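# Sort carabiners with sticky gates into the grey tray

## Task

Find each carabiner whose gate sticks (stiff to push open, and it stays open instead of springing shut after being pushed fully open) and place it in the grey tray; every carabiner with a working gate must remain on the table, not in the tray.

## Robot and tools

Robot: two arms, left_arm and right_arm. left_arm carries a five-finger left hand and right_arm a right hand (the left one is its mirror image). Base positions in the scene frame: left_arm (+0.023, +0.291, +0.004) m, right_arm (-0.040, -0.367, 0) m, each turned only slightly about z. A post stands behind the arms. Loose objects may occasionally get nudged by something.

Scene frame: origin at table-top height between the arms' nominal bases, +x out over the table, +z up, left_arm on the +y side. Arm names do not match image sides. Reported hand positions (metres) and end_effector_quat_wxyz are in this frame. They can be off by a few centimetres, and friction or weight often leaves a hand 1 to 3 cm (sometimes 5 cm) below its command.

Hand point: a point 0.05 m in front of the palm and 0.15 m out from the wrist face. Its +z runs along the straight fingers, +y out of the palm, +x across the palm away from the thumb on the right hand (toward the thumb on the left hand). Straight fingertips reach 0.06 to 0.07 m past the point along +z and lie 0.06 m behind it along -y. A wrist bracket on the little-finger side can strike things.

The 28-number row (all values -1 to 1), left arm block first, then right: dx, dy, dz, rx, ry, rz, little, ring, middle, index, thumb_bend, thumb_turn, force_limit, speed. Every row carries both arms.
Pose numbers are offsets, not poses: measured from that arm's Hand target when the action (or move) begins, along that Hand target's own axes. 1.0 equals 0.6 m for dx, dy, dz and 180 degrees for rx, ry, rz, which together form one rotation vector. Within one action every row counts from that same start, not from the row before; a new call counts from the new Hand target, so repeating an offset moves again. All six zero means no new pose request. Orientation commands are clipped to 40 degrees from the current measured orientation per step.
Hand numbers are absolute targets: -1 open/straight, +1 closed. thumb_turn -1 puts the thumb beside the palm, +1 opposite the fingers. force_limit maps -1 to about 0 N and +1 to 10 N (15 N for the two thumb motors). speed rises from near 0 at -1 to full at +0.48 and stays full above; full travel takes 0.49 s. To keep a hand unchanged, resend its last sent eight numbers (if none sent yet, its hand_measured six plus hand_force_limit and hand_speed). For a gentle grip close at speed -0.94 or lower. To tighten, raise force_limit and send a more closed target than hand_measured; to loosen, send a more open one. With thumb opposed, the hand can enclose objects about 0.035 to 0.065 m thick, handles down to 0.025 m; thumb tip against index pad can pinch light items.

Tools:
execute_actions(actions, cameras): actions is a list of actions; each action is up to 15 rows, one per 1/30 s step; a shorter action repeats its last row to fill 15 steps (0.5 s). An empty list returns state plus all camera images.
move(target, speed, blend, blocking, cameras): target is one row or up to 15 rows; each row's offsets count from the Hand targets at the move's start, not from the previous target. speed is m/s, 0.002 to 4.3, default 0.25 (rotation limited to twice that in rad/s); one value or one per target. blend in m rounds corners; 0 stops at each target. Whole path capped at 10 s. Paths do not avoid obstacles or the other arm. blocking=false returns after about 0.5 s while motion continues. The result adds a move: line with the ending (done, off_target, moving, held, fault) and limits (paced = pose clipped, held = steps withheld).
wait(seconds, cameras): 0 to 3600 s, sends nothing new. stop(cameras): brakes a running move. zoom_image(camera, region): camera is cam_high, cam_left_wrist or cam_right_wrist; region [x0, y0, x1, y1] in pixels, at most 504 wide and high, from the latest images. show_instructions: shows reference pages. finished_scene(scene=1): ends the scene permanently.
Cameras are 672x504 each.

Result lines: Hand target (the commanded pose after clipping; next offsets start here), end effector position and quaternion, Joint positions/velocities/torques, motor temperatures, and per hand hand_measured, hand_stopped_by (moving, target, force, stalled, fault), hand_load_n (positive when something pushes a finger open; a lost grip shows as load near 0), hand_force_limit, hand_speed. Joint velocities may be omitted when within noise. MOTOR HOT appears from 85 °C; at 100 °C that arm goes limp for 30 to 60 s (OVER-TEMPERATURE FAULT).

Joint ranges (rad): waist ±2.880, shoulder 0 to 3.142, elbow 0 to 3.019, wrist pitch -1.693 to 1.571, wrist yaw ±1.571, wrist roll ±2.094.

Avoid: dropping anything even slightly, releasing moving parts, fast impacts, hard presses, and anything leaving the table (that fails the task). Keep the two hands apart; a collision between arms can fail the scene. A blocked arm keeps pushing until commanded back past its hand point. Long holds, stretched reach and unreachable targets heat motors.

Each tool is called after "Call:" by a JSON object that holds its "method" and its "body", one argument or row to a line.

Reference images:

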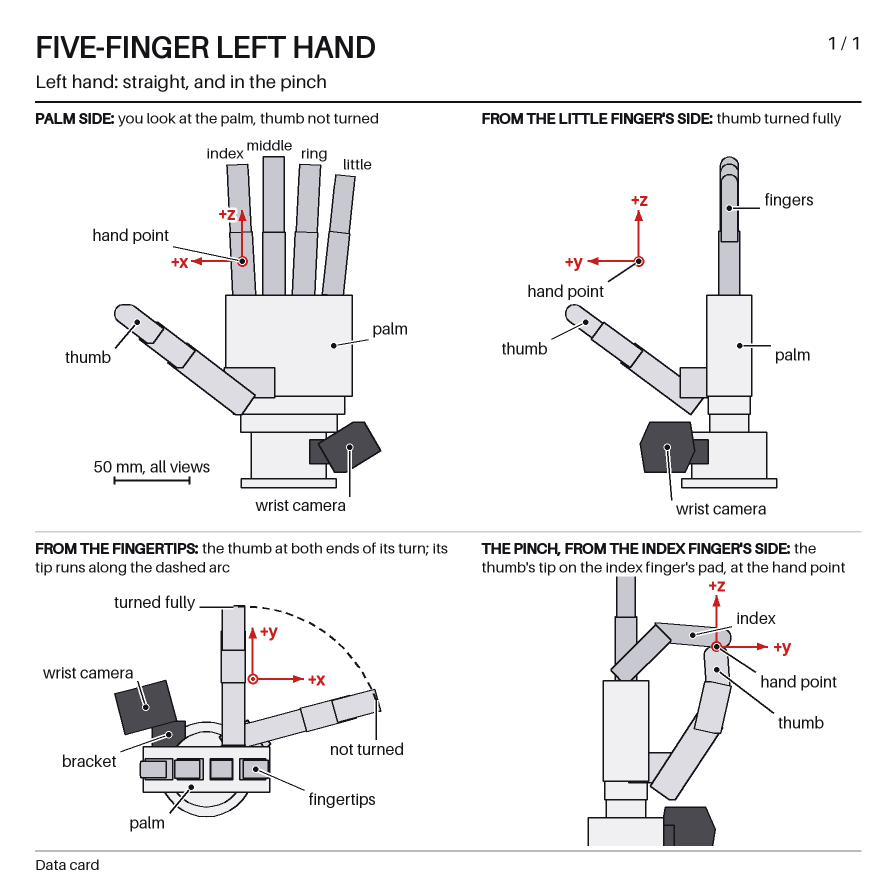

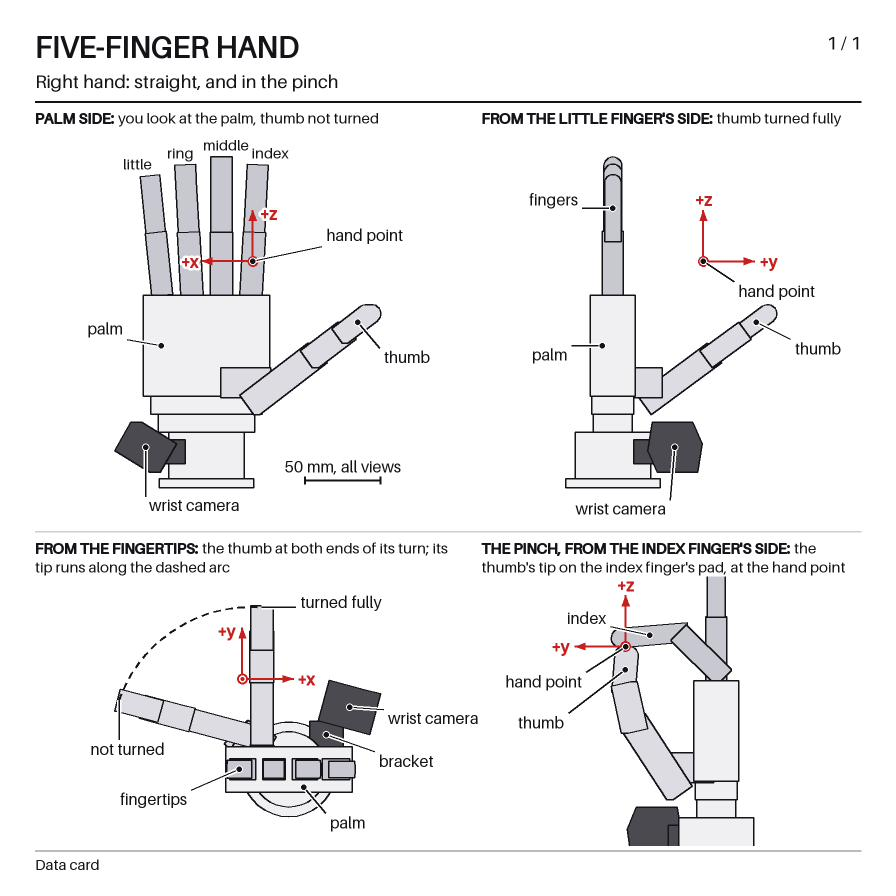

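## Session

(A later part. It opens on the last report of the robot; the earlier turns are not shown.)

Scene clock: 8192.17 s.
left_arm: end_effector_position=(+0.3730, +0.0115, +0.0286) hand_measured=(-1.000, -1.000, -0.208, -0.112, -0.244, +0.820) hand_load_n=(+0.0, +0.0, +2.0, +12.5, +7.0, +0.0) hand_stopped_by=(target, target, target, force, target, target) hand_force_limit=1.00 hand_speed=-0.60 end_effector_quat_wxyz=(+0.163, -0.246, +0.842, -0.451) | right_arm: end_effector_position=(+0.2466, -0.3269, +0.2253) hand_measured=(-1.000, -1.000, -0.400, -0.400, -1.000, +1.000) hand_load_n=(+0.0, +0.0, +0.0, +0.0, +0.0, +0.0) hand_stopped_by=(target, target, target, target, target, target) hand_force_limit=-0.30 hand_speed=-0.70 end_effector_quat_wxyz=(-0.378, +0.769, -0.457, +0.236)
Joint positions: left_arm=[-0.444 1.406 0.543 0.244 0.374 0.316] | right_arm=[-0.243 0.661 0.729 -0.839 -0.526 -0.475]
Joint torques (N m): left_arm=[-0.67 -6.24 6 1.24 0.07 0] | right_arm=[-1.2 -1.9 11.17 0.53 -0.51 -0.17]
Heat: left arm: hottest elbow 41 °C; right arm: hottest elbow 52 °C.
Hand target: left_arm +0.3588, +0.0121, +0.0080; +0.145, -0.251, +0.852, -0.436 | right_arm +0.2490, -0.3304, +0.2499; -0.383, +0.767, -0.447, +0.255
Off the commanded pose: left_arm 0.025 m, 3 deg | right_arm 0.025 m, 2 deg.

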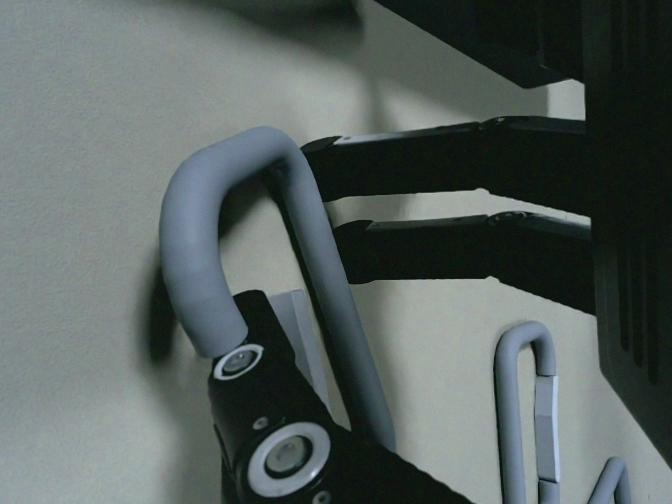

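Call:
{"method": "execute_actions", "body": {
  "actions": [
    [[0,0,0,0,0,0,-1,-1,-0.208,-0.112,-0.33,0.84,1,-0.6,0,0,0,0,0,0,-1,-1,-0.4,-0.4,-1,1,-0.3,-0.7]]
  ],
  "cameras": ["cam_left_wrist"]
}}

Call:
{"method": "execute_actions", "body": {
  "actions": [
    [[0,0,0,0,0,0,-1,-1,-0.208,-0.112,-0.42,0.86,1,-0.6,0,0,0,0,0,0,-1,-1,-0.4,-0.4,-1,1,-0.3,-0.7]]
  ],
  "cameras": ["cam_left_wrist"]
}}

Scene clock: 8198.47 s.
left_arm: end_effector_position=(+0.3730, +0.0115, +0.0286) hand_measured=(-1.000, -1.000, -0.208, -0.112, -0.332, +0.840) hand_load_n=(+0.0, +0.0, +0.0, +7.5, +3.5, +0.0) hand_stopped_by=(target, target, target, force, target, target) hand_force_limit=1.00 hand_speed=-0.60 end_effector_quat_wxyz=(+0.163, -0.246, +0.842, -0.451) | right_arm: end_effector_position=(+0.2466, -0.3269, +0.2253) hand_measured=(-1.000, -1.000, -0.400, -0.400, -1.000, +1.000) hand_load_n=(+0.0, +0.0, +0.0, +0.0, +0.0, +0.0) hand_stopped_by=(target, target, target, target, target, target) hand_force_limit=-0.30 hand_speed=-0.70 end_effector_quat_wxyz=(-0.378, +0.769, -0.457, +0.236)
Joint positions: left_arm=[-0.444 1.406 0.543 0.244 0.374 0.316] | right_arm=[-0.243 0.661 0.729 -0.839 -0.526 -0.475]
Joint torques (N m): left_arm=[-0.73 -6.18 5.98 1.24 0.07 0] | right_arm=[-0.91 -1.85 11.14 0.5 -0.52 -0.18]
Heat: left arm: hottest elbow 41 °C; right arm: hottest elbow 52 °C.
Hand target: left_arm +0.3588, +0.0121, +0.0080; +0.145, -0.251, +0.852, -0.436 | right_arm +0.2490, -0.3304, +0.2499; -0.383, +0.767, -0.447, +0.255
Off the commanded pose: left_arm 0.025 m, 3 deg | right_arm 0.025 m, 2 deg.

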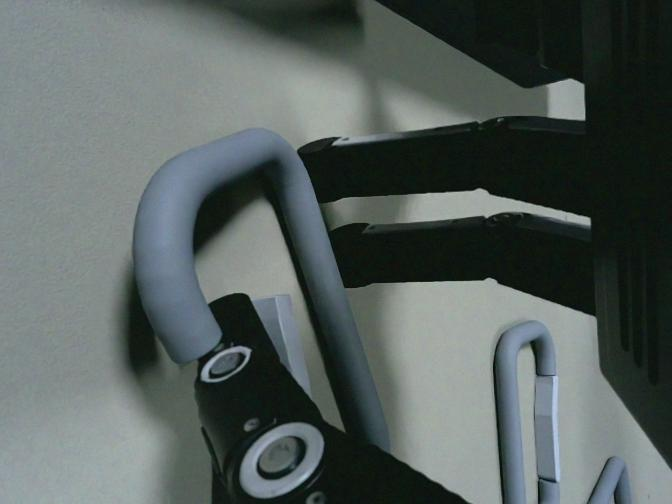

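Scene clock: 8199.27 s.
left_arm: end_effector_position=(+0.3729, +0.0115, +0.0279) hand_measured=(-1.000, -1.000, -0.208, -0.112, -0.420, +0.860) hand_load_n=(+0.0, +0.0, +0.0, +1.5, +1.0, +0.0) hand_stopped_by=(target, target, target, force, target, target) hand_force_limit=1.00 hand_speed=-0.60 end_effector_quat_wxyz=(+0.162, -0.246, +0.842, -0.451) | right_arm: end_effector_position=(+0.2466, -0.3269, +0.2253) hand_measured=(-1.000, -1.000, -0.400, -0.400, -1.000, +1.000) hand_load_n=(+0.0, +0.0, +0.0, +0.0, +0.0, +0.0) hand_stopped_by=(target, target, target, target, target, target) hand_force_limit=-0.30 hand_speed=-0.70 end_effector_quat_wxyz=(-0.378, +0.769, -0.457, +0.236)
Joint positions: left_arm=[-0.444 1.408 0.543 0.244 0.374 0.316] | right_arm=[-0.243 0.661 0.729 -0.839 -0.526 -0.475]
Joint torques (N m): left_arm=[-0.73 -6.36 6.01 1.25 0.07 0] | right_arm=[-1.14 -1.67 11.08 0.49 -0.5 -0.2]
Heat: left arm: hottest elbow 41 °C; right arm: hottest elbow 52 °C.
Hand target: left_arm +0.3588, +0.0121, +0.0080; +0.145, -0.251, +0.852, -0.436 | right_arm +0.2490, -0.3304, +0.2499; -0.383, +0.767, -0.447, +0.255
Off the commanded pose: left_arm 0.024 m, 3 deg | right_arm 0.025 m, 2 deg.

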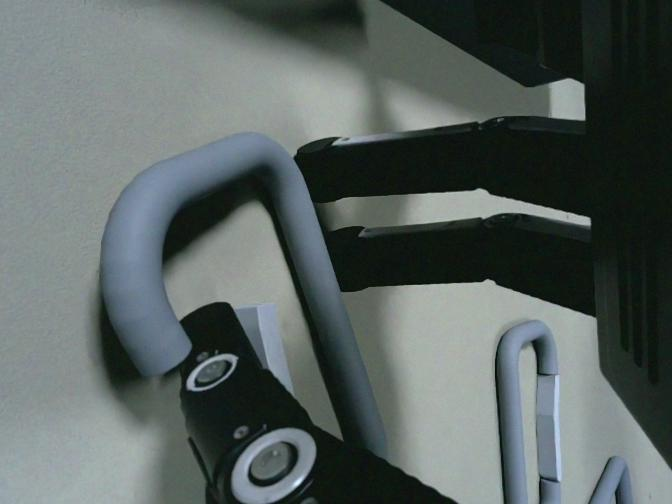

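Call:
{"method": "execute_actions", "body": {
  "actions": [
    [[0,0,0,0,0,0,-1,-1,-0.208,-0.112,-0.52,0.89,1,-0.6,0,0,0,0,0,0,-1,-1,-0.4,-0.4,-1,1,-0.3,-0.7]]
  ],
  "cameras": ["cam_left_wrist"]
}}

Call:
{"method": "execute_actions", "body": {
  "actions": [
    [[0,0,0,0,0,0,-1,-1,-0.208,-0.112,-0.64,0.92,1,-0.6,0,0,0,0,0,0,-1,-1,-0.4,-0.4,-1,1,-0.3,-0.7]]
  ],
  "cameras": ["cam_left_wrist"]
}}

Scene clock: 8204.37 s.
left_arm: end_effector_position=(+0.3729, +0.0115, +0.0279) hand_measured=(-1.000, -1.000, -0.208, -0.110, -0.520, +0.890) hand_load_n=(+0.0, +0.0, +0.5, +0.0, +0.0, +0.0) hand_stopped_by=(target, target, target, force, target, target) hand_force_limit=1.00 hand_speed=-0.60 end_effector_quat_wxyz=(+0.162, -0.246, +0.842, -0.451) | right_arm: end_effector_position=(+0.2466, -0.3269, +0.2253) hand_measured=(-1.000, -1.000, -0.400, -0.400, -1.000, +1.000) hand_load_n=(+0.0, +0.0, +0.0, +0.0, +0.0, +0.0) hand_stopped_by=(target, target, target, target, target, target) hand_force_limit=-0.30 hand_speed=-0.70 end_effector_quat_wxyz=(-0.378, +0.769, -0.457, +0.236)
Joint positions: left_arm=[-0.444 1.408 0.543 0.244 0.374 0.316] | right_arm=[-0.243 0.661 0.729 -0.839 -0.526 -0.475]
Joint torques (N m): left_arm=[-0.79 -6.36 6.01 1.25 0.07 0] | right_arm=[-1.32 -1.96 11.08 0.44 -0.53 -0.17]
Heat: left arm: hottest elbow 41 °C; right arm: hottest elbow 52 °C.
Hand target: left_arm +0.3588, +0.0121, +0.0080; +0.145, -0.251, +0.852, -0.436 | right_arm +0.2490, -0.3304, +0.2499; -0.383, +0.767, -0.447, +0.255
Off the commanded pose: left_arm 0.024 m, 3 deg | right_arm 0.025 m, 2 deg.

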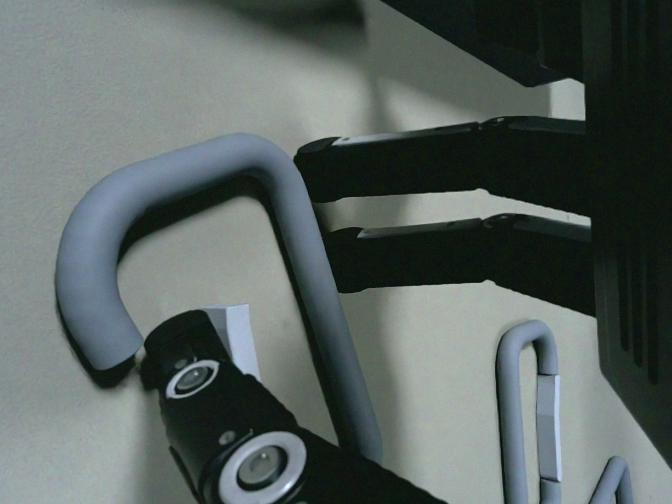

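Scene clock: 8205.17 s.
left_arm: end_effector_position=(+0.3729, +0.0115, +0.0279) hand_measured=(-1.000, -1.000, -0.208, -0.110, -0.640, +0.920) hand_load_n=(+0.0, +0.0, +0.0, +0.0, +0.0, +0.0) hand_stopped_by=(target, target, target, force, target, target) hand_force_limit=1.00 hand_speed=-0.60 end_effector_quat_wxyz=(+0.162, -0.246, +0.842, -0.451) | right_arm: end_effector_position=(+0.2466, -0.3269, +0.2253) hand_measured=(-1.000, -1.000, -0.400, -0.400, -1.000, +1.000) hand_load_n=(+0.0, +0.0, +0.0, +0.0, +0.0, +0.0) hand_stopped_by=(target, target, target, target, target, target) hand_force_limit=-0.30 hand_speed=-0.70 end_effector_quat_wxyz=(-0.378, +0.769, -0.457, +0.236)
Joint positions: left_arm=[-0.444 1.408 0.543 0.244 0.374 0.316] | right_arm=[-0.243 0.661 0.729 -0.839 -0.526 -0.475]
Joint torques (N m): left_arm=[-0.62 -6.24 5.98 1.25 0.07 -0.01] | right_arm=[-1.08 -1.73 11.08 0.46 -0.5 -0.18]
Heat: left arm: hottest elbow 41 °C; right arm: hottest elbow 52 °C.
Hand target: left_arm +0.3588, +0.0121, +0.0080; +0.145, -0.251, +0.852, -0.436 | right_arm +0.2490, -0.3304, +0.2499; -0.383, +0.767, -0.447, +0.255
Off the commanded pose: left_arm 0.024 m, 3 deg | right_arm 0.025 m, 2 deg.

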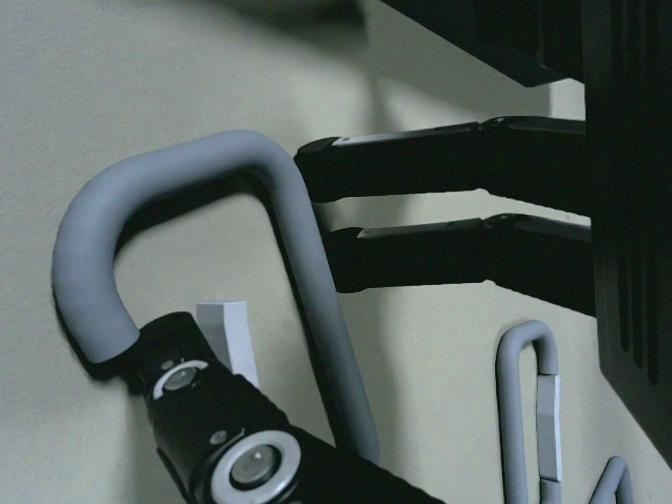

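Call:
{"method": "execute_actions", "body": {
  "actions": [
    [[0,0,0,0,0,0,-1,-1,-0.25,-0.2,-0.8,0.98,1,-0.6,0,0,0,0,0,0,-1,-1,-0.4,-0.4,-1,1,-0.3,-0.7]],
    [[0,0,0,0,0,0,-1,-1,-0.35,-0.35,-1,1,0,-0.6,0,0,0,0,0,0,-1,-1,-0.4,-0.4,-1,1,-0.3,-0.7]]
  ],
  "cameras": ["cam_left_wrist"]
}}

Scene clock: 8209.77 s.
left_arm: end_effector_position=(+0.3709, +0.0103, +0.0273) hand_measured=(-1.000, -1.000, -0.350, -0.350, -0.998, +1.000) hand_load_n=(+0.0, +0.0, +0.0, +0.0, -1.5, -1.0) hand_stopped_by=(target, target, target, target, target, target) hand_force_limit=0.00 hand_speed=-0.60 end_effector_quat_wxyz=(+0.161, -0.245, +0.843, -0.451) | right_arm: end_effector_position=(+0.2466, -0.3269, +0.2253) hand_measured=(-1.000, -1.000, -0.400, -0.400, -1.000, +1.000) hand_load_n=(+0.0, +0.0, +0.0, +0.0, +0.0, +0.0) hand_stopped_by=(target, target, target, target, target, target) hand_force_limit=-0.30 hand_speed=-0.70 end_effector_quat_wxyz=(-0.378, +0.769, -0.457, +0.236)
Joint positions: left_arm=[-0.448 1.408 0.542 0.244 0.374 0.316] | right_arm=[-0.243 0.661 0.729 -0.839 -0.526 -0.475]
Joint torques (N m): left_arm=[-0.67 -6.3 6.08 1.25 0.07 0] | right_arm=[-0.85 -1.96 11.18 0.44 -0.52 -0.22]
Heat: left arm: hottest elbow 41 °C; right arm: hottest elbow 52 °C.
Hand target: left_arm +0.3588, +0.0121, +0.0080; +0.145, -0.251, +0.852, -0.436 | right_arm +0.2490, -0.3304, +0.2499; -0.383, +0.767, -0.447, +0.255
Off the commanded pose: left_arm 0.023 m, 3 deg | right_arm 0.025 m, 2 deg.

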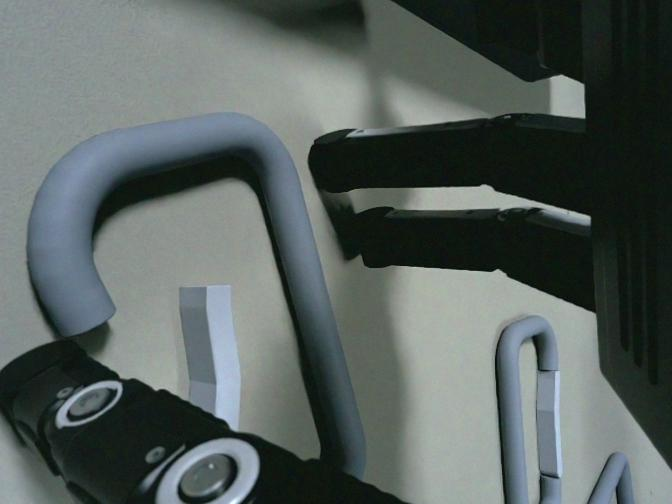

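Call:
{"method": "wait", "body": {
  "seconds": 3,
  "cameras": ["cam_left_wrist"]
}}

Scene clock: 8218.37 s.
left_arm: end_effector_position=(+0.3709, +0.0103, +0.0273) hand_measured=(-1.000, -1.000, -0.350, -0.350, -0.998, +1.000) hand_load_n=(+0.0, +0.0, +0.0, +0.0, -1.5, -1.0) hand_stopped_by=(target, target, target, target, target, target) hand_force_limit=0.00 hand_speed=-0.60 end_effector_quat_wxyz=(+0.161, -0.245, +0.843, -0.451) | right_arm: end_effector_position=(+0.2466, -0.3269, +0.2253) hand_measured=(-1.000, -1.000, -0.400, -0.400, -1.000, +1.000) hand_load_n=(+0.0, +0.0, +0.0, +0.0, +0.0, +0.0) hand_stopped_by=(target, target, target, target, target, target) hand_force_limit=-0.30 hand_speed=-0.70 end_effector_quat_wxyz=(-0.378, +0.769, -0.457, +0.236)
Joint positions: left_arm=[-0.448 1.408 0.542 0.244 0.374 0.316] | right_arm=[-0.243 0.661 0.729 -0.839 -0.526 -0.475]
Joint torques (N m): left_arm=[-0.67 -6.36 6.08 1.25 0.06 0] | right_arm=[-0.62 -1.55 11 0.47 -0.52 -0.22]
Heat: left arm: hottest elbow 41 °C; right arm: hottest elbow 52 °C.
Hand target: left_arm +0.3588, +0.0121, +0.0080; +0.145, -0.251, +0.852, -0.436 | right_arm +0.2490, -0.3304, +0.2499; -0.383, +0.767, -0.447, +0.255
Off the commanded pose: left_arm 0.023 m, 3 deg | right_arm 0.025 m, 2 deg.
wait: 3.00 s; at rest from the start

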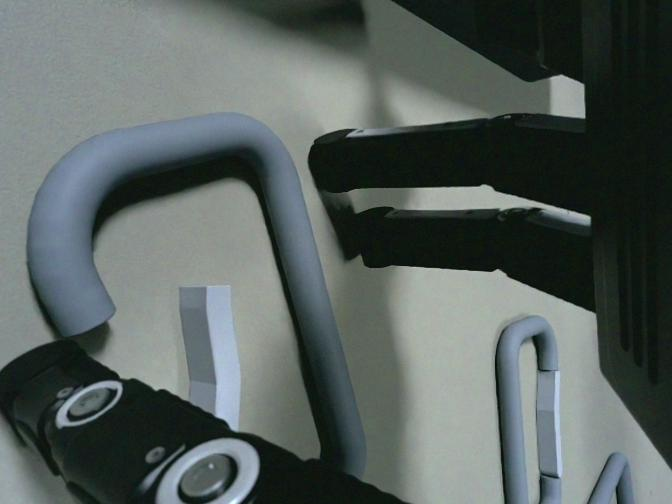

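Call:
{"method": "move", "body": {
  "target": [
    [-0.0014,-0.0408,-0.0289,0,0,0,-1,-1,-0.35,-0.35,-1,1,0,-0.6,0,0,0,0,0,0,-1,-1,-0.4,-0.4,-1,1,-0.3,-0.7],
    [0.0569,-0.0428,-0.0289,0,0,0,-1,-1,-0.35,-0.35,-1,1,0,-0.6,0,0,0,0,0,0,-1,-1,-0.4,-0.4,-1,1,-0.3,-0.7],
    [0.0583,-0.002,0.0,0,0,0,-1,-1,-0.35,-0.35,-1,1,0,-0.6,0,0,0,0,0,0,-1,-1,-0.4,-0.4,-1,1,-0.3,-0.7]
  ],
  "speed": 0.06,
  "cameras": ["cam_left_wrist","cam_high"]
}}

Scene clock: 8273.80 s.
left_arm: end_effector_position=(+0.3408, -0.0093, +0.0276) hand_measured=(-1.000, -1.000, -0.350, -0.350, -1.000, +1.000) hand_load_n=(+0.0, +0.0, -1.0, +0.0, +0.0, +0.5) hand_stopped_by=(target, target, target, target, target, target) hand_force_limit=0.00 hand_speed=-0.60 end_effector_quat_wxyz=(+0.158, -0.245, +0.845, -0.448) | right_arm: end_effector_position=(+0.2466, -0.3269, +0.2253) hand_measured=(-1.000, -1.000, -0.400, -0.400, -1.000, +1.000) hand_load_n=(+0.0, +0.0, +0.0, +0.0, +0.0, +0.0) hand_stopped_by=(target, target, target, target, target, target) hand_force_limit=-0.30 hand_speed=-0.70 end_effector_quat_wxyz=(-0.378, +0.769, -0.457, +0.236)
Joint positions: left_arm=[-0.547 1.368 0.504 0.255 0.295 0.256] | right_arm=[-0.243 0.661 0.729 -0.839 -0.526 -0.475]
Joint torques (N m): left_arm=[-0.67 -5.25 5.94 1.83 0.04 -0.05] | right_arm=[-1.14 -1.67 11.15 0.49 -0.52 -0.2]
Motor temperatures (°C): left_arm=[27 27 40 28 27 28] | right_arm=[28 29 52 25 27 27]
Heat: left arm: hottest elbow 40 °C; right arm: hottest elbow 52 °C.
Hand target: left_arm +0.3300, -0.0078, +0.0080; +0.145, -0.251, +0.852, -0.436 | right_arm +0.2490, -0.3304, +0.2499; -0.383, +0.767, -0.447, +0.255
Off the commanded pose: left_arm 0.022 m, 2 deg | right_arm 0.025 m, 2 deg.
move: off_target (left_arm)
Images, in order (width x height): cam_high 672x504, cam_left_wrist 672x504.

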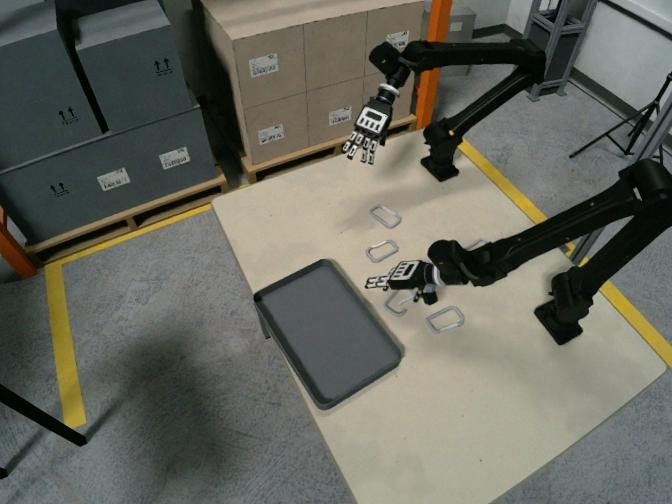

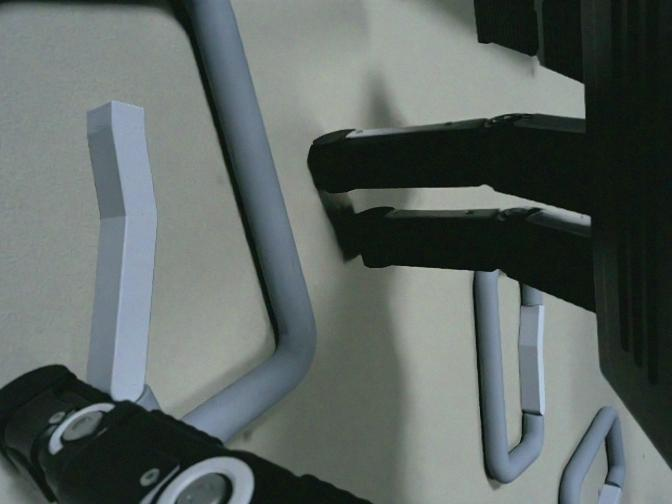

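Call:
{"method": "move", "body": {
  "target": [
    [-0.0014,-0.0408,-0.0289,0,0,0,-1,-1,-0.35,-0.35,-1,1,0,-0.6,0,0,0,0,0,0,-1,-1,-0.4,-0.4,-1,1,-0.3,-0.7],
    [-0.0247,-0.04,-0.0289,0,0,0,-1,-1,-0.35,-0.35,-1,1,0,-0.6,0,0,0,0,0,0,-1,-1,-0.4,-0.4,-1,1,-0.3,-0.7],
    [-0.0233,0.0008,0.0,0,0,0,-1,-1,-0.35,-0.35,-1,1,0,-0.6,0,0,0,0,0,0,-1,-1,-0.4,-0.4,-1,1,-0.3,-0.7]
  ],
  "speed": 0.06,
  "cameras": ["cam_left_wrist"]
}}

Scene clock: 8305.53 s.
left_arm: end_effector_position=(+0.3381, -0.0097, +0.0278) hand_measured=(-1.000, -1.000, -0.350, -0.350, -1.000, +1.000) hand_load_n=(-0.5, +0.0, -0.5, +0.0, +0.0, +1.5) hand_stopped_by=(target, target, target, target, target, target) hand_force_limit=0.00 hand_speed=-0.60 end_effector_quat_wxyz=(+0.147, -0.242, +0.845, -0.454) | right_arm: end_effector_position=(+0.2466, -0.3269, +0.2253) hand_measured=(-1.000, -1.000, -0.400, -0.400, -1.000, +1.000) hand_load_n=(+0.0, -0.5, +0.0, +0.0, +0.0, +0.0) hand_stopped_by=(target, target, target, target, target, target) hand_force_limit=-0.30 hand_speed=-0.70 end_effector_quat_wxyz=(-0.378, +0.769, -0.457, +0.236)
Joint positions: left_arm=[-0.537 1.369 0.504 0.252 0.327 0.256] | right_arm=[-0.243 0.661 0.729 -0.839 -0.526 -0.475]
Joint torques (N m): left_arm=[1.49 -4.31 7.09 1.62 0.05 0.18] | right_arm=[-0.79 -2.26 11.18 0.44 -0.52 -0.17]
Heat: left arm: hottest elbow 40 °C; right arm: hottest elbow 53 °C.
Hand target: left_arm +0.3415, +0.0001, +0.0080; +0.145, -0.251, +0.852, -0.436 | right_arm +0.2490, -0.3304, +0.2499; -0.383, +0.767, -0.447, +0.255
Off the commanded pose: left_arm 0.022 m, 2 deg | right_arm 0.025 m, 2 deg.
move: off_target (left_arm)

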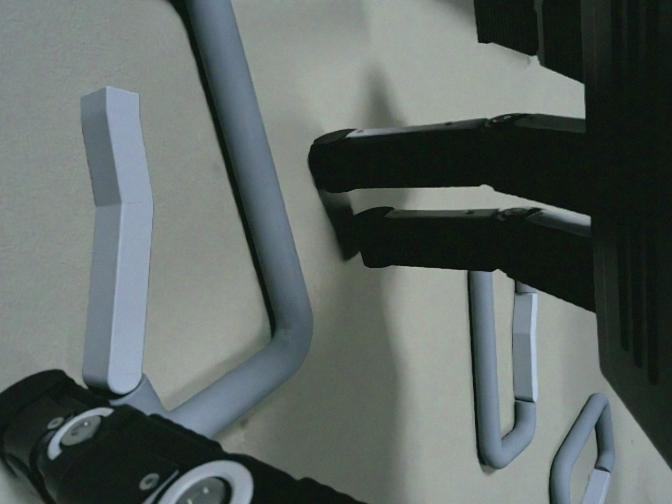

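Call:
{"method": "move", "body": {
  "target": [
    [-0.0014,-0.0408,-0.0289,0,0,0,-1,-1,-0.35,-0.35,-1,1,0,-0.6,0,0,0,0,0,0,-1,-1,-0.4,-0.4,-1,1,-0.3,-0.7],
    [-0.0247,-0.04,-0.0289,0,0,0,-1,-1,-0.35,-0.35,-1,1,0,-0.6,0,0,0,0,0,0,-1,-1,-0.4,-0.4,-1,1,-0.3,-0.7],
    [-0.0233,0.0008,0.0,0,0,0,-1,-1,-0.35,-0.35,-1,1,0,-0.6,0,0,0,0,0,0,-1,-1,-0.4,-0.4,-1,1,-0.3,-0.7]
  ],
  "speed": 0.1,
  "cameras": ["cam_left_wrist"]
}}

Scene clock: 8313.23 s.
left_arm: end_effector_position=(+0.3437, -0.0036, +0.0280) hand_measured=(-1.000, -1.000, -0.350, -0.350, -1.000, +1.000) hand_load_n=(+0.0, +0.0, +0.0, +0.0, +0.0, +3.0) hand_stopped_by=(target, target, target, target, target, target) hand_force_limit=0.00 hand_speed=-0.60 end_effector_quat_wxyz=(+0.140, -0.243, +0.844, -0.456) | right_arm: end_effector_position=(+0.2466, -0.3269, +0.2253) hand_measured=(-1.000, -1.000, -0.400, -0.400, -1.000, +1.000) hand_load_n=(+0.0, +0.0, +0.0, +0.0, +0.5, +0.0) hand_stopped_by=(target, target, target, target, target, target) hand_force_limit=-0.30 hand_speed=-0.70 end_effector_quat_wxyz=(-0.378, +0.769, -0.457, +0.236)
Joint positions: left_arm=[-0.504 1.377 0.511 0.243 0.367 0.269] | right_arm=[-0.243 0.661 0.729 -0.839 -0.526 -0.475]
Joint torques (N m): left_arm=[1.96 -3.9 7.79 1.48 -0.3 0.3] | right_arm=[-0.79 -2.26 11.17 0.46 -0.54 -0.18]
Heat: left arm: hottest elbow 40 °C; right arm: hottest elbow 53 °C.
Hand target: left_arm +0.3530, +0.0081, +0.0080; +0.145, -0.251, +0.852, -0.436 | right_arm +0.2490, -0.3304, +0.2499; -0.383, +0.767, -0.447, +0.255
Off the commanded pose: left_arm 0.025 m, 3 deg | right_arm 0.025 m, 2 deg.
move: off_target (left_arm)

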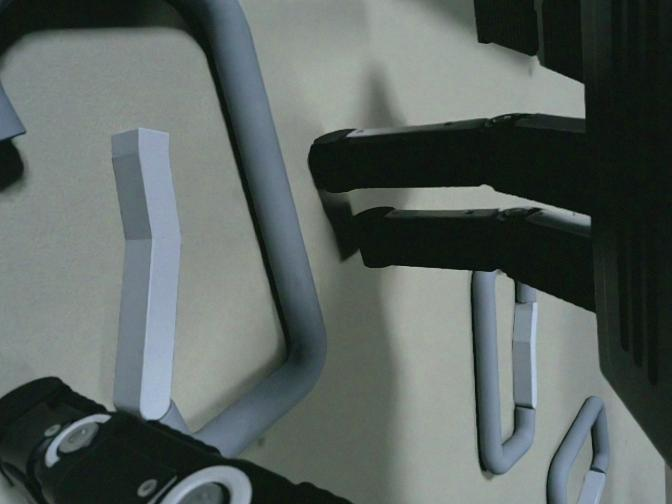

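Call:
{"method": "move", "body": {
  "target": [
    [-0.0028,-0.0816,-0.0578,0,0,0,-1,-1,-0.35,-0.35,-1,1,0,-0.6,0,0,0,0,0,0,-1,-1,-0.4,-0.4,-1,1,-0.3,-0.7]
  ],
  "speed": 0.1,
  "cameras": ["cam_left_wrist"]
}}

Scene clock: 8321.20 s.
left_arm: end_effector_position=(+0.3277, +0.0104, +0.0446) hand_measured=(-1.000, -1.000, -0.350, -0.350, -1.000, +1.000) hand_load_n=(+0.0, +0.0, +0.0, +0.0, +0.0, +0.0) hand_stopped_by=(target, target, target, target, target, target) hand_force_limit=0.00 hand_speed=-0.60 end_effector_quat_wxyz=(+0.121, -0.256, +0.859, -0.426) | right_arm: end_effector_position=(+0.2466, -0.3269, +0.2253) hand_measured=(-1.000, -1.000, -0.400, -0.400, -1.000, +1.000) hand_load_n=(+0.0, +0.0, +0.0, +0.0, +0.0, +0.0) hand_stopped_by=(target, target, target, target, target, target) hand_force_limit=-0.30 hand_speed=-0.70 end_effector_quat_wxyz=(-0.378, +0.769, -0.457, +0.236)
Joint positions: left_arm=[-0.501 1.276 0.534 0.036 0.357 0.277] | right_arm=[-0.243 0.661 0.729 -0.839 -0.526 -0.475]
Joint torques (N m): left_arm=[1.61 -8.35 12.49 0.57 0.09 0.22] | right_arm=[-1.2 -1.73 11.11 0.42 -0.54 -0.19]
Heat: left arm: hottest elbow 41 °C; right arm: hottest elbow 53 °C.
Hand target: left_arm +0.3530, +0.0081, +0.0681; +0.145, -0.251, +0.852, -0.436 | right_arm +0.2490, -0.3304, +0.2499; -0.383, +0.767, -0.447, +0.255
Off the commanded pose: left_arm 0.035 m, 3 deg | right_arm 0.025 m, 2 deg.
move: off_target (left_arm)

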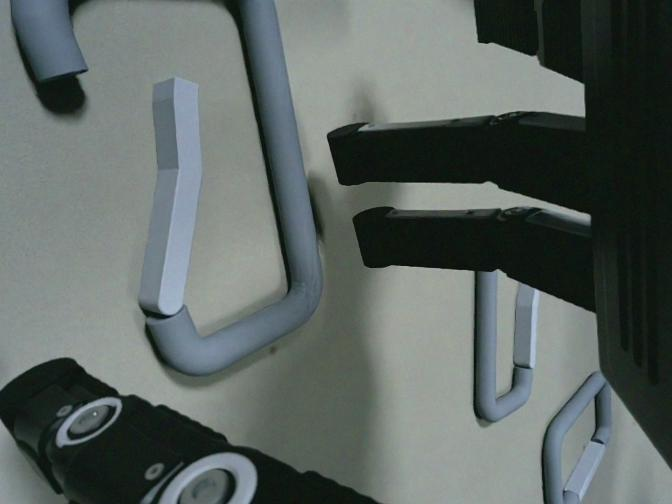

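Call:
{"method": "move", "body": {
  "target": [
    [0.0255,0.0035,-0.0062,0,0,0,-1,-1,-0.35,-0.35,-1,0.9,0,-0.6,0,0,0,0,0,0,-1,-1,-0.4,-0.4,-1,1,-0.3,-0.7],
    [0.0283,0.085,0.0517,0,0,0,-1,-1,-0.35,-0.35,-1,0.9,0,-0.6,0,0,0,0,0,0,-1,-1,-0.4,-0.4,-1,1,-0.3,-0.7]
  ],
  "speed": 0.08,
  "cameras": ["cam_left_wrist"]
}}

Scene clock: 8351.87 s.
left_arm: end_effector_position=(+0.3489, +0.0012, +0.0284) hand_measured=(-1.000, -1.000, -0.350, -0.350, -1.000, +0.900) hand_load_n=(+0.0, +0.0, +0.0, +0.0, +0.0, +0.0) hand_stopped_by=(target, target, target, target, target, target) hand_force_limit=0.00 hand_speed=-0.60 end_effector_quat_wxyz=(+0.158, -0.247, +0.844, -0.449) | right_arm: end_effector_position=(+0.2466, -0.3269, +0.2253) hand_measured=(-1.000, -1.000, -0.400, -0.400, -1.000, +1.000) hand_load_n=(+0.0, +0.0, +0.0, +0.0, +0.0, +0.0) hand_stopped_by=(target, target, target, target, target, target) hand_force_limit=-0.30 hand_speed=-0.70 end_effector_quat_wxyz=(-0.378, +0.769, -0.457, +0.236)
Joint positions: left_arm=[-0.505 1.368 0.508 0.243 0.328 0.277] | right_arm=[-0.243 0.661 0.729 -0.839 -0.526 -0.475]
Joint torques (N m): left_arm=[-0.67 -5.13 5.91 1.92 0.11 0.02] | right_arm=[-1.2 -1.32 11.03 0.46 -0.52 -0.17]
Motor temperatures (°C): left_arm=[27 27 48 28 26 28] | right_arm=[28 29 53 25 27 27]
Heat: left arm: hottest elbow 48 °C; right arm: hottest elbow 53 °C.
Hand target: left_arm +0.3380, +0.0031, +0.0081; +0.145, -0.251, +0.852, -0.436 | right_arm +0.2490, -0.3304, +0.2499; -0.383, +0.767, -0.447, +0.255
Off the commanded pose: left_arm 0.023 m, 2 deg | right_arm 0.025 m, 2 deg.
move: off_target (left_arm)

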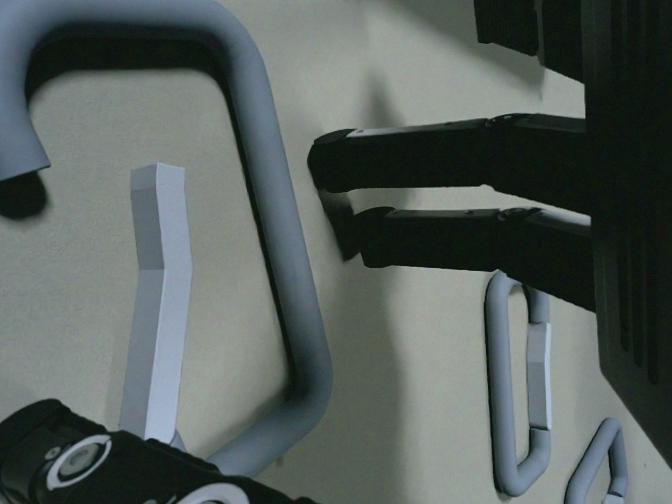

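Call:
{"method": "execute_actions", "body": {
  "actions": [
    [[0,0,0,0,0,0,-1,-1,-0.15,-0.12,-0.85,0.92,-0.3,-0.7,0,0,0,0,0,0,-1,-1,-0.4,-0.4,-1,1,-0.3,-0.7]],
    [[0,0,0,0,0,0,-1,-1,-0.08,-0.06,-0.75,0.92,-0.3,-0.8,0,0,0,0,0,0,-1,-1,-0.4,-0.4,-1,1,-0.3,-0.7]],
    [[0,0,0,0,0,0,-1,-1,-0.03,-0.0,-0.65,0.92,-0.3,-0.85,0,0,0,0,0,0,-1,-1,-0.4,-0.4,-1,1,-0.3,-0.7]]
  ],
  "cameras": ["cam_left_wrist"]
}}

Scene clock: 8363.37 s.
left_arm: end_effector_position=(+0.3501, -0.0003, +0.0276) hand_measured=(-1.000, -1.000, -0.030, +0.000, -0.654, +0.920) hand_load_n=(+0.0, +0.0, +2.0, +4.5, +5.0, -1.0) hand_stopped_by=(target, target, target, force, force, target) hand_force_limit=-0.30 hand_speed=-0.85 end_effector_quat_wxyz=(+0.159, -0.246, +0.843, -0.451) | right_arm: end_effector_position=(+0.2466, -0.3269, +0.2253) hand_measured=(-1.000, -1.000, -0.400, -0.400, -1.000, +1.000) hand_load_n=(+0.0, +0.0, +0.0, +0.0, +0.0, +0.5) hand_stopped_by=(target, target, target, target, target, target) hand_force_limit=-0.30 hand_speed=-0.70 end_effector_quat_wxyz=(-0.378, +0.769, -0.457, +0.236)
Joint positions: left_arm=[-0.507 1.376 0.508 0.257 0.328 0.277] | right_arm=[-0.243 0.661 0.729 -0.839 -0.526 -0.475]
Joint torques (N m): left_arm=[-0.56 -5.77 5.87 1.43 0.11 0.02] | right_arm=[-1.14 -1.96 11.1 0.53 -0.51 -0.21]
Heat: left arm: hottest elbow 45 °C; right arm: hottest elbow 53 °C.
Hand target: left_arm +0.3379, +0.0031, +0.0081; +0.145, -0.251, +0.852, -0.436 | right_arm +0.2490, -0.3304, +0.2499; -0.383, +0.767, -0.447, +0.255
Off the commanded pose: left_arm 0.023 m, 3 deg | right_arm 0.025 m, 2 deg.

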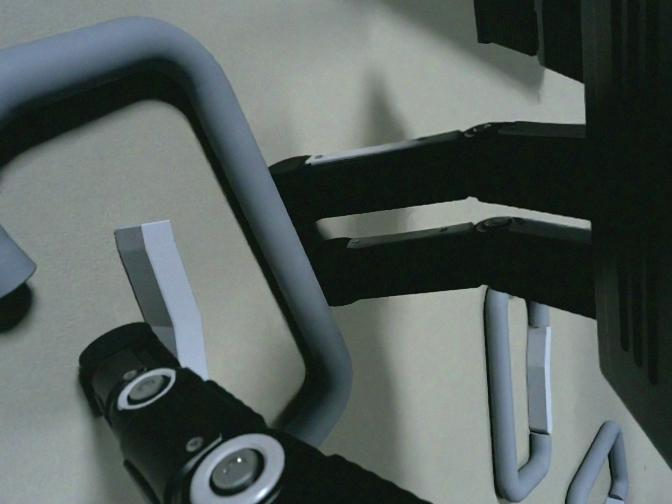

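Call:
{"method": "execute_actions", "body": {
  "actions": [
    [[0,0,0,0,0,0,-1,-1,-0.01,0.02,-0.62,0.92,0.1,-0.88,0,0,0,0,0,0,-1,-1,-0.4,-0.4,-1,1,-0.3,-0.7]]
  ],
  "cameras": ["cam_left_wrist"]
}}

Scene clock: 8367.33 s.
left_arm: end_effector_position=(+0.3501, -0.0003, +0.0276) hand_measured=(-1.000, -1.000, -0.010, +0.008, -0.626, +0.920) hand_load_n=(+0.0, +0.0, +4.0, +5.5, +8.0, -1.0) hand_stopped_by=(target, target, target, force, target, target) hand_force_limit=0.10 hand_speed=-0.88 end_effector_quat_wxyz=(+0.159, -0.246, +0.843, -0.451) | right_arm: end_effector_position=(+0.2466, -0.3269, +0.2253) hand_measured=(-1.000, -1.000, -0.400, -0.400, -1.000, +1.000) hand_load_n=(+0.0, +0.0, -0.5, +0.0, +0.0, +0.0) hand_stopped_by=(target, target, target, target, target, target) hand_force_limit=-0.30 hand_speed=-0.70 end_effector_quat_wxyz=(-0.378, +0.769, -0.457, +0.236)
Joint positions: left_arm=[-0.507 1.376 0.508 0.257 0.328 0.277] | right_arm=[-0.243 0.661 0.729 -0.839 -0.526 -0.475]
Joint torques (N m): left_arm=[-0.56 -5.83 5.9 1.44 0.11 0.01] | right_arm=[-1.14 -1.85 11.15 0.39 -0.5 -0.18]
Heat: left arm: hottest elbow 45 °C; right arm: hottest elbow 53 °C.
Hand target: left_arm +0.3379, +0.0031, +0.0081; +0.145, -0.251, +0.852, -0.436 | right_arm +0.2490, -0.3304, +0.2499; -0.383, +0.767, -0.447, +0.255
Off the commanded pose: left_arm 0.023 m, 3 deg | right_arm 0.025 m, 2 deg.

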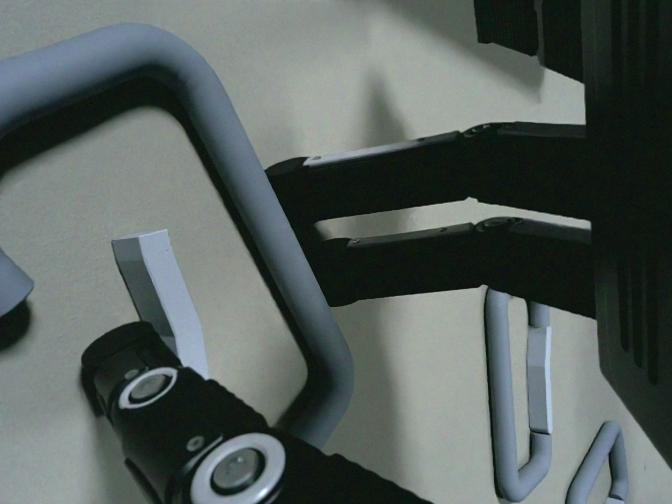

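Call:
{"method": "move", "body": {
  "target": [
    [-0.0042,-0.1224,-0.0867,0,0,0,-1,-1,-0.01,0.02,-0.62,0.92,0.1,-0.88,0,0,0,0,0,0,-1,-1,-0.4,-0.4,-1,1,-0.3,-0.7]
  ],
  "speed": 0.06,
  "cameras": ["cam_left_wrist","cam_high"]
}}

Scene clock: 8373.53 s.
left_arm: end_effector_position=(+0.3217, +0.0180, +0.0679) hand_measured=(-1.000, -1.000, -0.012, +0.008, -0.626, +0.920) hand_load_n=(+0.0, +0.0, +4.0, +6.5, +7.5, -0.5) hand_stopped_by=(target, target, target, force, target, target) hand_force_limit=0.10 hand_speed=-0.88 end_effector_quat_wxyz=(+0.130, -0.261, +0.860, -0.418) | right_arm: end_effector_position=(+0.2466, -0.3269, +0.2253) hand_measured=(-1.000, -1.000, -0.400, -0.400, -1.000, +1.000) hand_load_n=(+0.0, +0.0, +0.0, +0.0, +0.0, +0.0) hand_stopped_by=(target, target, target, target, target, target) hand_force_limit=-0.30 hand_speed=-0.70 end_effector_quat_wxyz=(-0.378, +0.769, -0.457, +0.236)
Joint positions: left_arm=[-0.505 1.182 0.547 -0.073 0.328 0.277] | right_arm=[-0.243 0.661 0.729 -0.839 -0.526 -0.475]
Joint torques (N m): left_arm=[-0.67 -7.65 13.63 0.61 0.13 0] | right_arm=[-1.14 -1.96 11.21 0.35 -0.5 -0.17]
Heat: left arm: hottest elbow 44 °C; right arm: hottest elbow 53 °C.
Hand target: left_arm +0.3380, +0.0031, +0.0981; +0.145, -0.251, +0.852, -0.436 | right_arm +0.2490, -0.3304, +0.2499; -0.383, +0.767, -0.447, +0.255
Off the commanded pose: left_arm 0.037 m, 3 deg | right_arm 0.025 m, 2 deg.
move: off_target (left_arm)
Images, in order (width x height): cam_high 672x504, cam_left_wrist 672x504.

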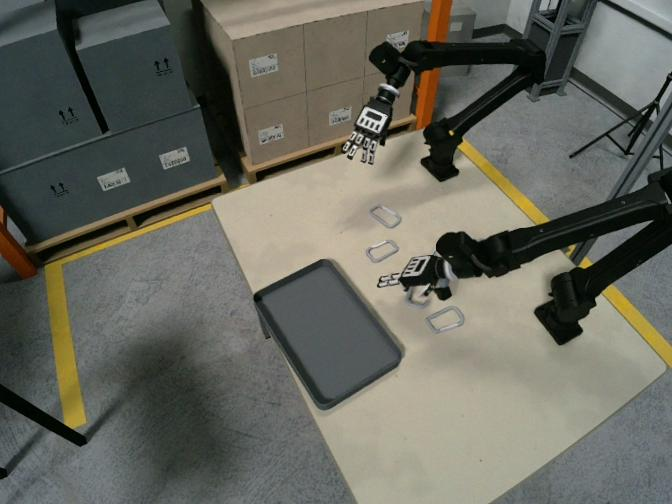

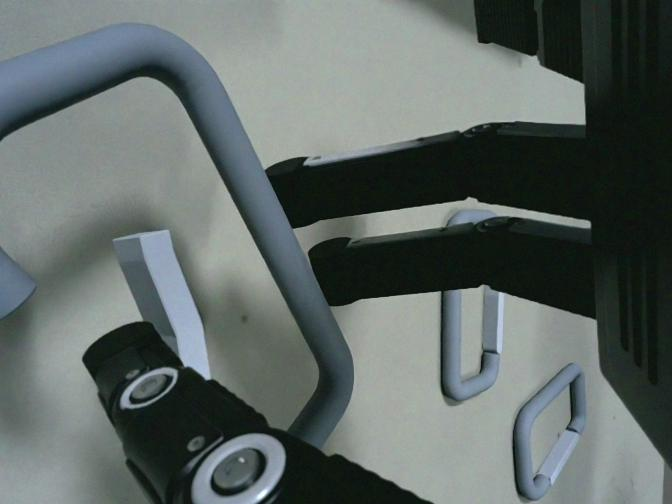

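Call:
{"method": "move", "body": {
  "target": [
    [-0.0023,-0.068,-0.0481,0,0,0,-1,-1,-0.01,0.02,-0.62,0.92,0.1,-0.88,0,0,0,0,0,0,-1,-1,-0.4,-0.4,-1,1,-0.3,-0.7],
    [-0.261,-0.1848,0.1294,0,0,0,-1,-1,-0.01,0.02,-0.62,0.92,0.1,-0.88,0,0,0,0,0,0,-1,-1,-0.4,-0.4,-1,1,-0.3,-0.7]
  ],
  "speed": [0.08,0.12],
  "blend": 0.015,
  "cameras": ["cam_left_wrist","cam_high"]
}}

Scene clock: 8393.73 s.
left_arm: end_effector_position=(+0.5138, -0.0171, +0.1218) hand_measured=(-1.000, -1.000, -0.012, +0.008, -0.626, +0.920) hand_load_n=(+0.0, +0.0, +4.0, +6.5, +7.5, -0.5) hand_stopped_by=(target, target, target, force, target, target) hand_force_limit=0.10 hand_speed=-0.88 end_effector_quat_wxyz=(+0.125, -0.261, +0.857, -0.425) | right_arm: end_effector_position=(+0.2466, -0.3269, +0.2253) hand_measured=(-1.000, -1.000, -0.400, -0.400, -1.000, +1.000) hand_load_n=(-0.5, +0.0, +0.0, +0.0, +0.0, +0.0) hand_stopped_by=(target, target, target, target, target, target) hand_force_limit=-0.30 hand_speed=-0.70 end_effector_quat_wxyz=(-0.378, +0.769, -0.457, +0.236)
Joint positions: left_arm=[-0.353 1.59 1.117 -0.269 0.456 0.375] | right_arm=[-0.243 0.661 0.729 -0.839 -0.526 -0.475]
Joint torques (N m): left_arm=[1.49 -14.1 14.75 0.57 0.62 0.22] | right_arm=[-1.55 -1.38 11.1 0.42 -0.53 -0.2]
Heat: left arm: hottest elbow 46 °C; right arm: hottest elbow 53 °C.
Hand target: left_arm +0.5379, -0.0167, +0.1480; +0.145, -0.251, +0.852, -0.436 | right_arm +0.2490, -0.3304, +0.2499; -0.383, +0.767, -0.447, +0.255
Off the commanded pose: left_arm 0.036 m, 3 deg | right_arm 0.025 m, 2 deg.
move: off_target (left_arm)
Images, in order (width x height): cam_high 672x504, cam_left_wrist 672x504.

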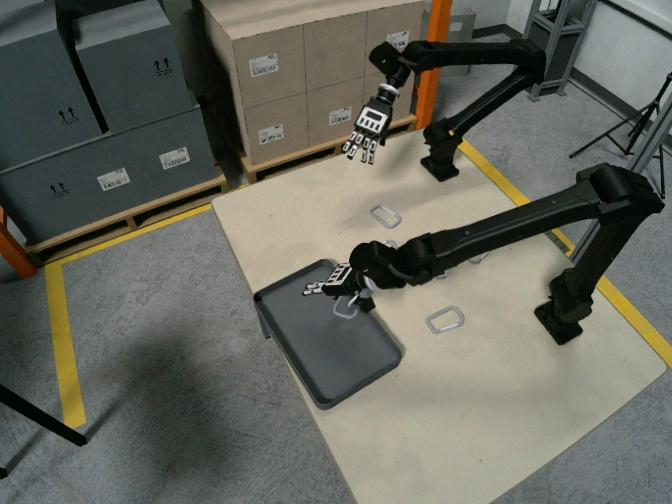

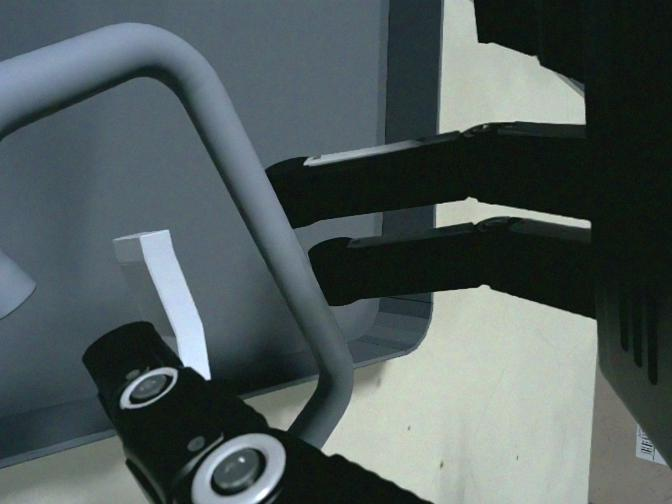

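Call:
{"method": "move", "body": {
  "target": [
    [-0.12,0.0028,0.0018,0,0,0,-1,-1,-0.01,0.02,-0.62,0.92,0.1,-0.88,0,0,0,0,0,0,-1,-1,-0.4,-0.4,-1,1,-0.3,-0.7]
  ],
  "speed": 0.1,
  "cameras": ["cam_left_wrist","cam_high"]
}}

Scene clock: 8401.17 s.
left_arm: end_effector_position=(+0.5764, +0.0241, +0.1226) hand_measured=(-1.000, -1.000, -0.012, +0.008, -0.626, +0.920) hand_load_n=(+0.0, +0.0, +4.0, +6.5, +7.5, -0.5) hand_stopped_by=(target, target, target, force, target, target) hand_force_limit=0.10 hand_speed=-0.88 end_effector_quat_wxyz=(+0.126, -0.265, +0.856, -0.427) | right_arm: end_effector_position=(+0.2466, -0.3269, +0.2253) hand_measured=(-1.000, -1.000, -0.400, -0.400, -1.000, +1.000) hand_load_n=(+0.0, -0.5, +0.0, +0.0, +0.0, +0.0) hand_stopped_by=(target, target, target, target, target, target) hand_force_limit=-0.30 hand_speed=-0.70 end_effector_quat_wxyz=(-0.378, +0.769, -0.457, +0.236)
Joint positions: left_arm=[-0.237 1.698 1.261 -0.344 0.538 0.457] | right_arm=[-0.243 0.661 0.729 -0.839 -0.526 -0.475]
Joint torques (N m): left_arm=[1.38 -15.85 14.89 0.5 0.69 0.22] | right_arm=[-1.2 -1.55 11.07 0.44 -0.52 -0.21]
Heat: left arm: hottest elbow 49 °C; right arm: hottest elbow 53 °C.
Hand target: left_arm +0.5977, +0.0233, +0.1480; +0.145, -0.251, +0.852, -0.436 | right_arm +0.2490, -0.3304, +0.2499; -0.383, +0.767, -0.447, +0.255
Off the commanded pose: left_arm 0.033 m, 3 deg | right_arm 0.025 m, 2 deg.
move: off_target (left_arm)
Images, in order (width x height): cam_high 672x504, cam_left_wrist 672x504.

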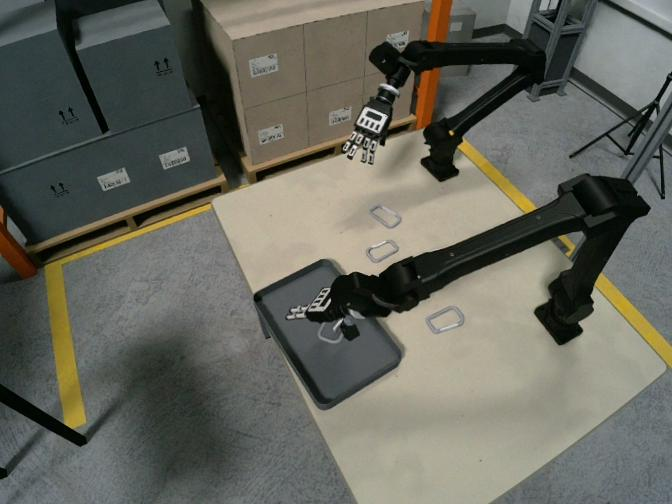

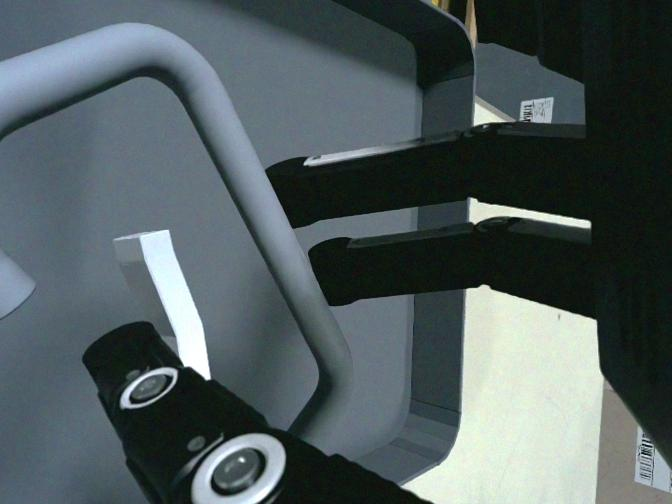

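Call:
{"method": "move", "body": {
  "target": [
    [0.0042,0.1224,0.0867,0,0,0,-1,-1,-0.01,0.02,-0.62,0.92,0.1,-0.88,0,0,0,0,0,0,-1,-1,-0.4,-0.4,-1,1,-0.3,-0.7]
  ],
  "speed": 0.07,
  "cameras": ["cam_left_wrist","cam_high"]
}}

Scene clock: 8412.40 s.
left_arm: end_effector_position=(+0.5885, +0.0206, +0.0526) hand_measured=(-1.000, -1.000, -0.012, +0.008, -0.626, +0.920) hand_load_n=(-0.5, +0.0, +4.0, +6.5, +7.5, -0.5) hand_stopped_by=(target, target, target, force, target, target) hand_force_limit=0.10 hand_speed=-0.88 end_effector_quat_wxyz=(+0.128, -0.263, +0.855, -0.428) | right_arm: end_effector_position=(+0.2466, -0.3269, +0.2253) hand_measured=(-1.000, -1.000, -0.400, -0.400, -1.000, +1.000) hand_load_n=(+0.0, +0.0, +0.0, +0.5, +0.0, +0.0) hand_stopped_by=(target, target, target, target, target, target) hand_force_limit=-0.30 hand_speed=-0.70 end_effector_quat_wxyz=(-0.378, +0.769, -0.457, +0.236)
Joint positions: left_arm=[-0.237 1.816 1.215 -0.175 0.538 0.458] | right_arm=[-0.243 0.661 0.729 -0.839 -0.526 -0.475]
Joint torques (N m): left_arm=[1.26 -17.32 8.84 2.37 0.68 0.22] | right_arm=[-1.38 -1.79 11.11 0.39 -0.51 -0.2]
Heat: left arm: hottest elbow 49 °C; right arm: hottest elbow 53 °C.
Hand target: left_arm +0.5977, +0.0232, +0.0579; +0.145, -0.251, +0.852, -0.436 | right_arm +0.2490, -0.3304, +0.2499; -0.383, +0.767, -0.447, +0.255
Off the commanded pose: left_arm 0.011 m, 3 deg | right_arm 0.025 m, 2 deg.
move: off_target (left_arm)
Images, in order (width x height): cam_high 672x504, cam_left_wrist 672x504.

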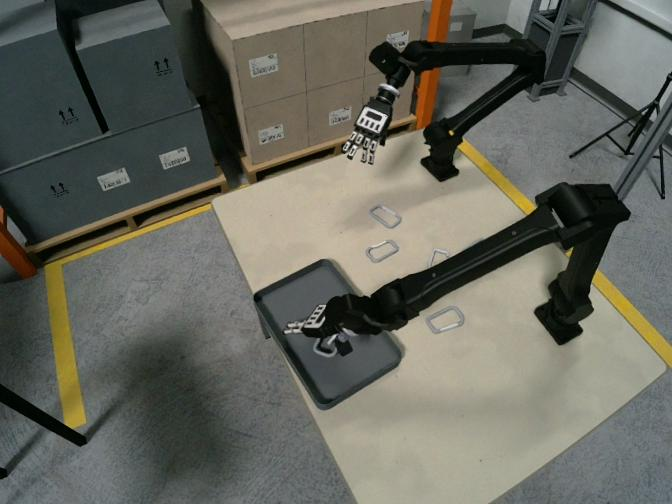

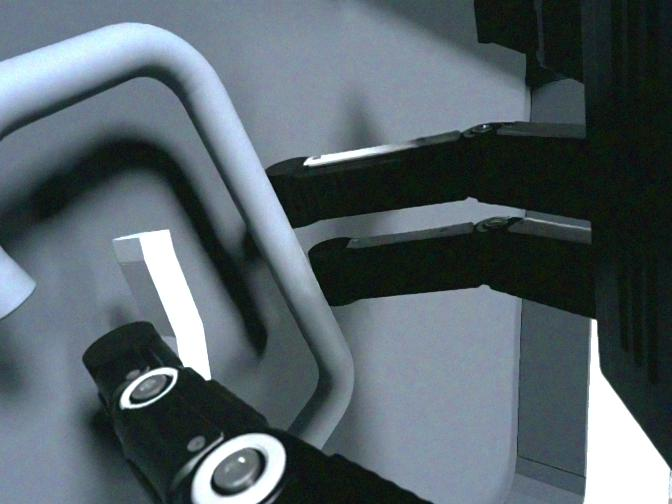

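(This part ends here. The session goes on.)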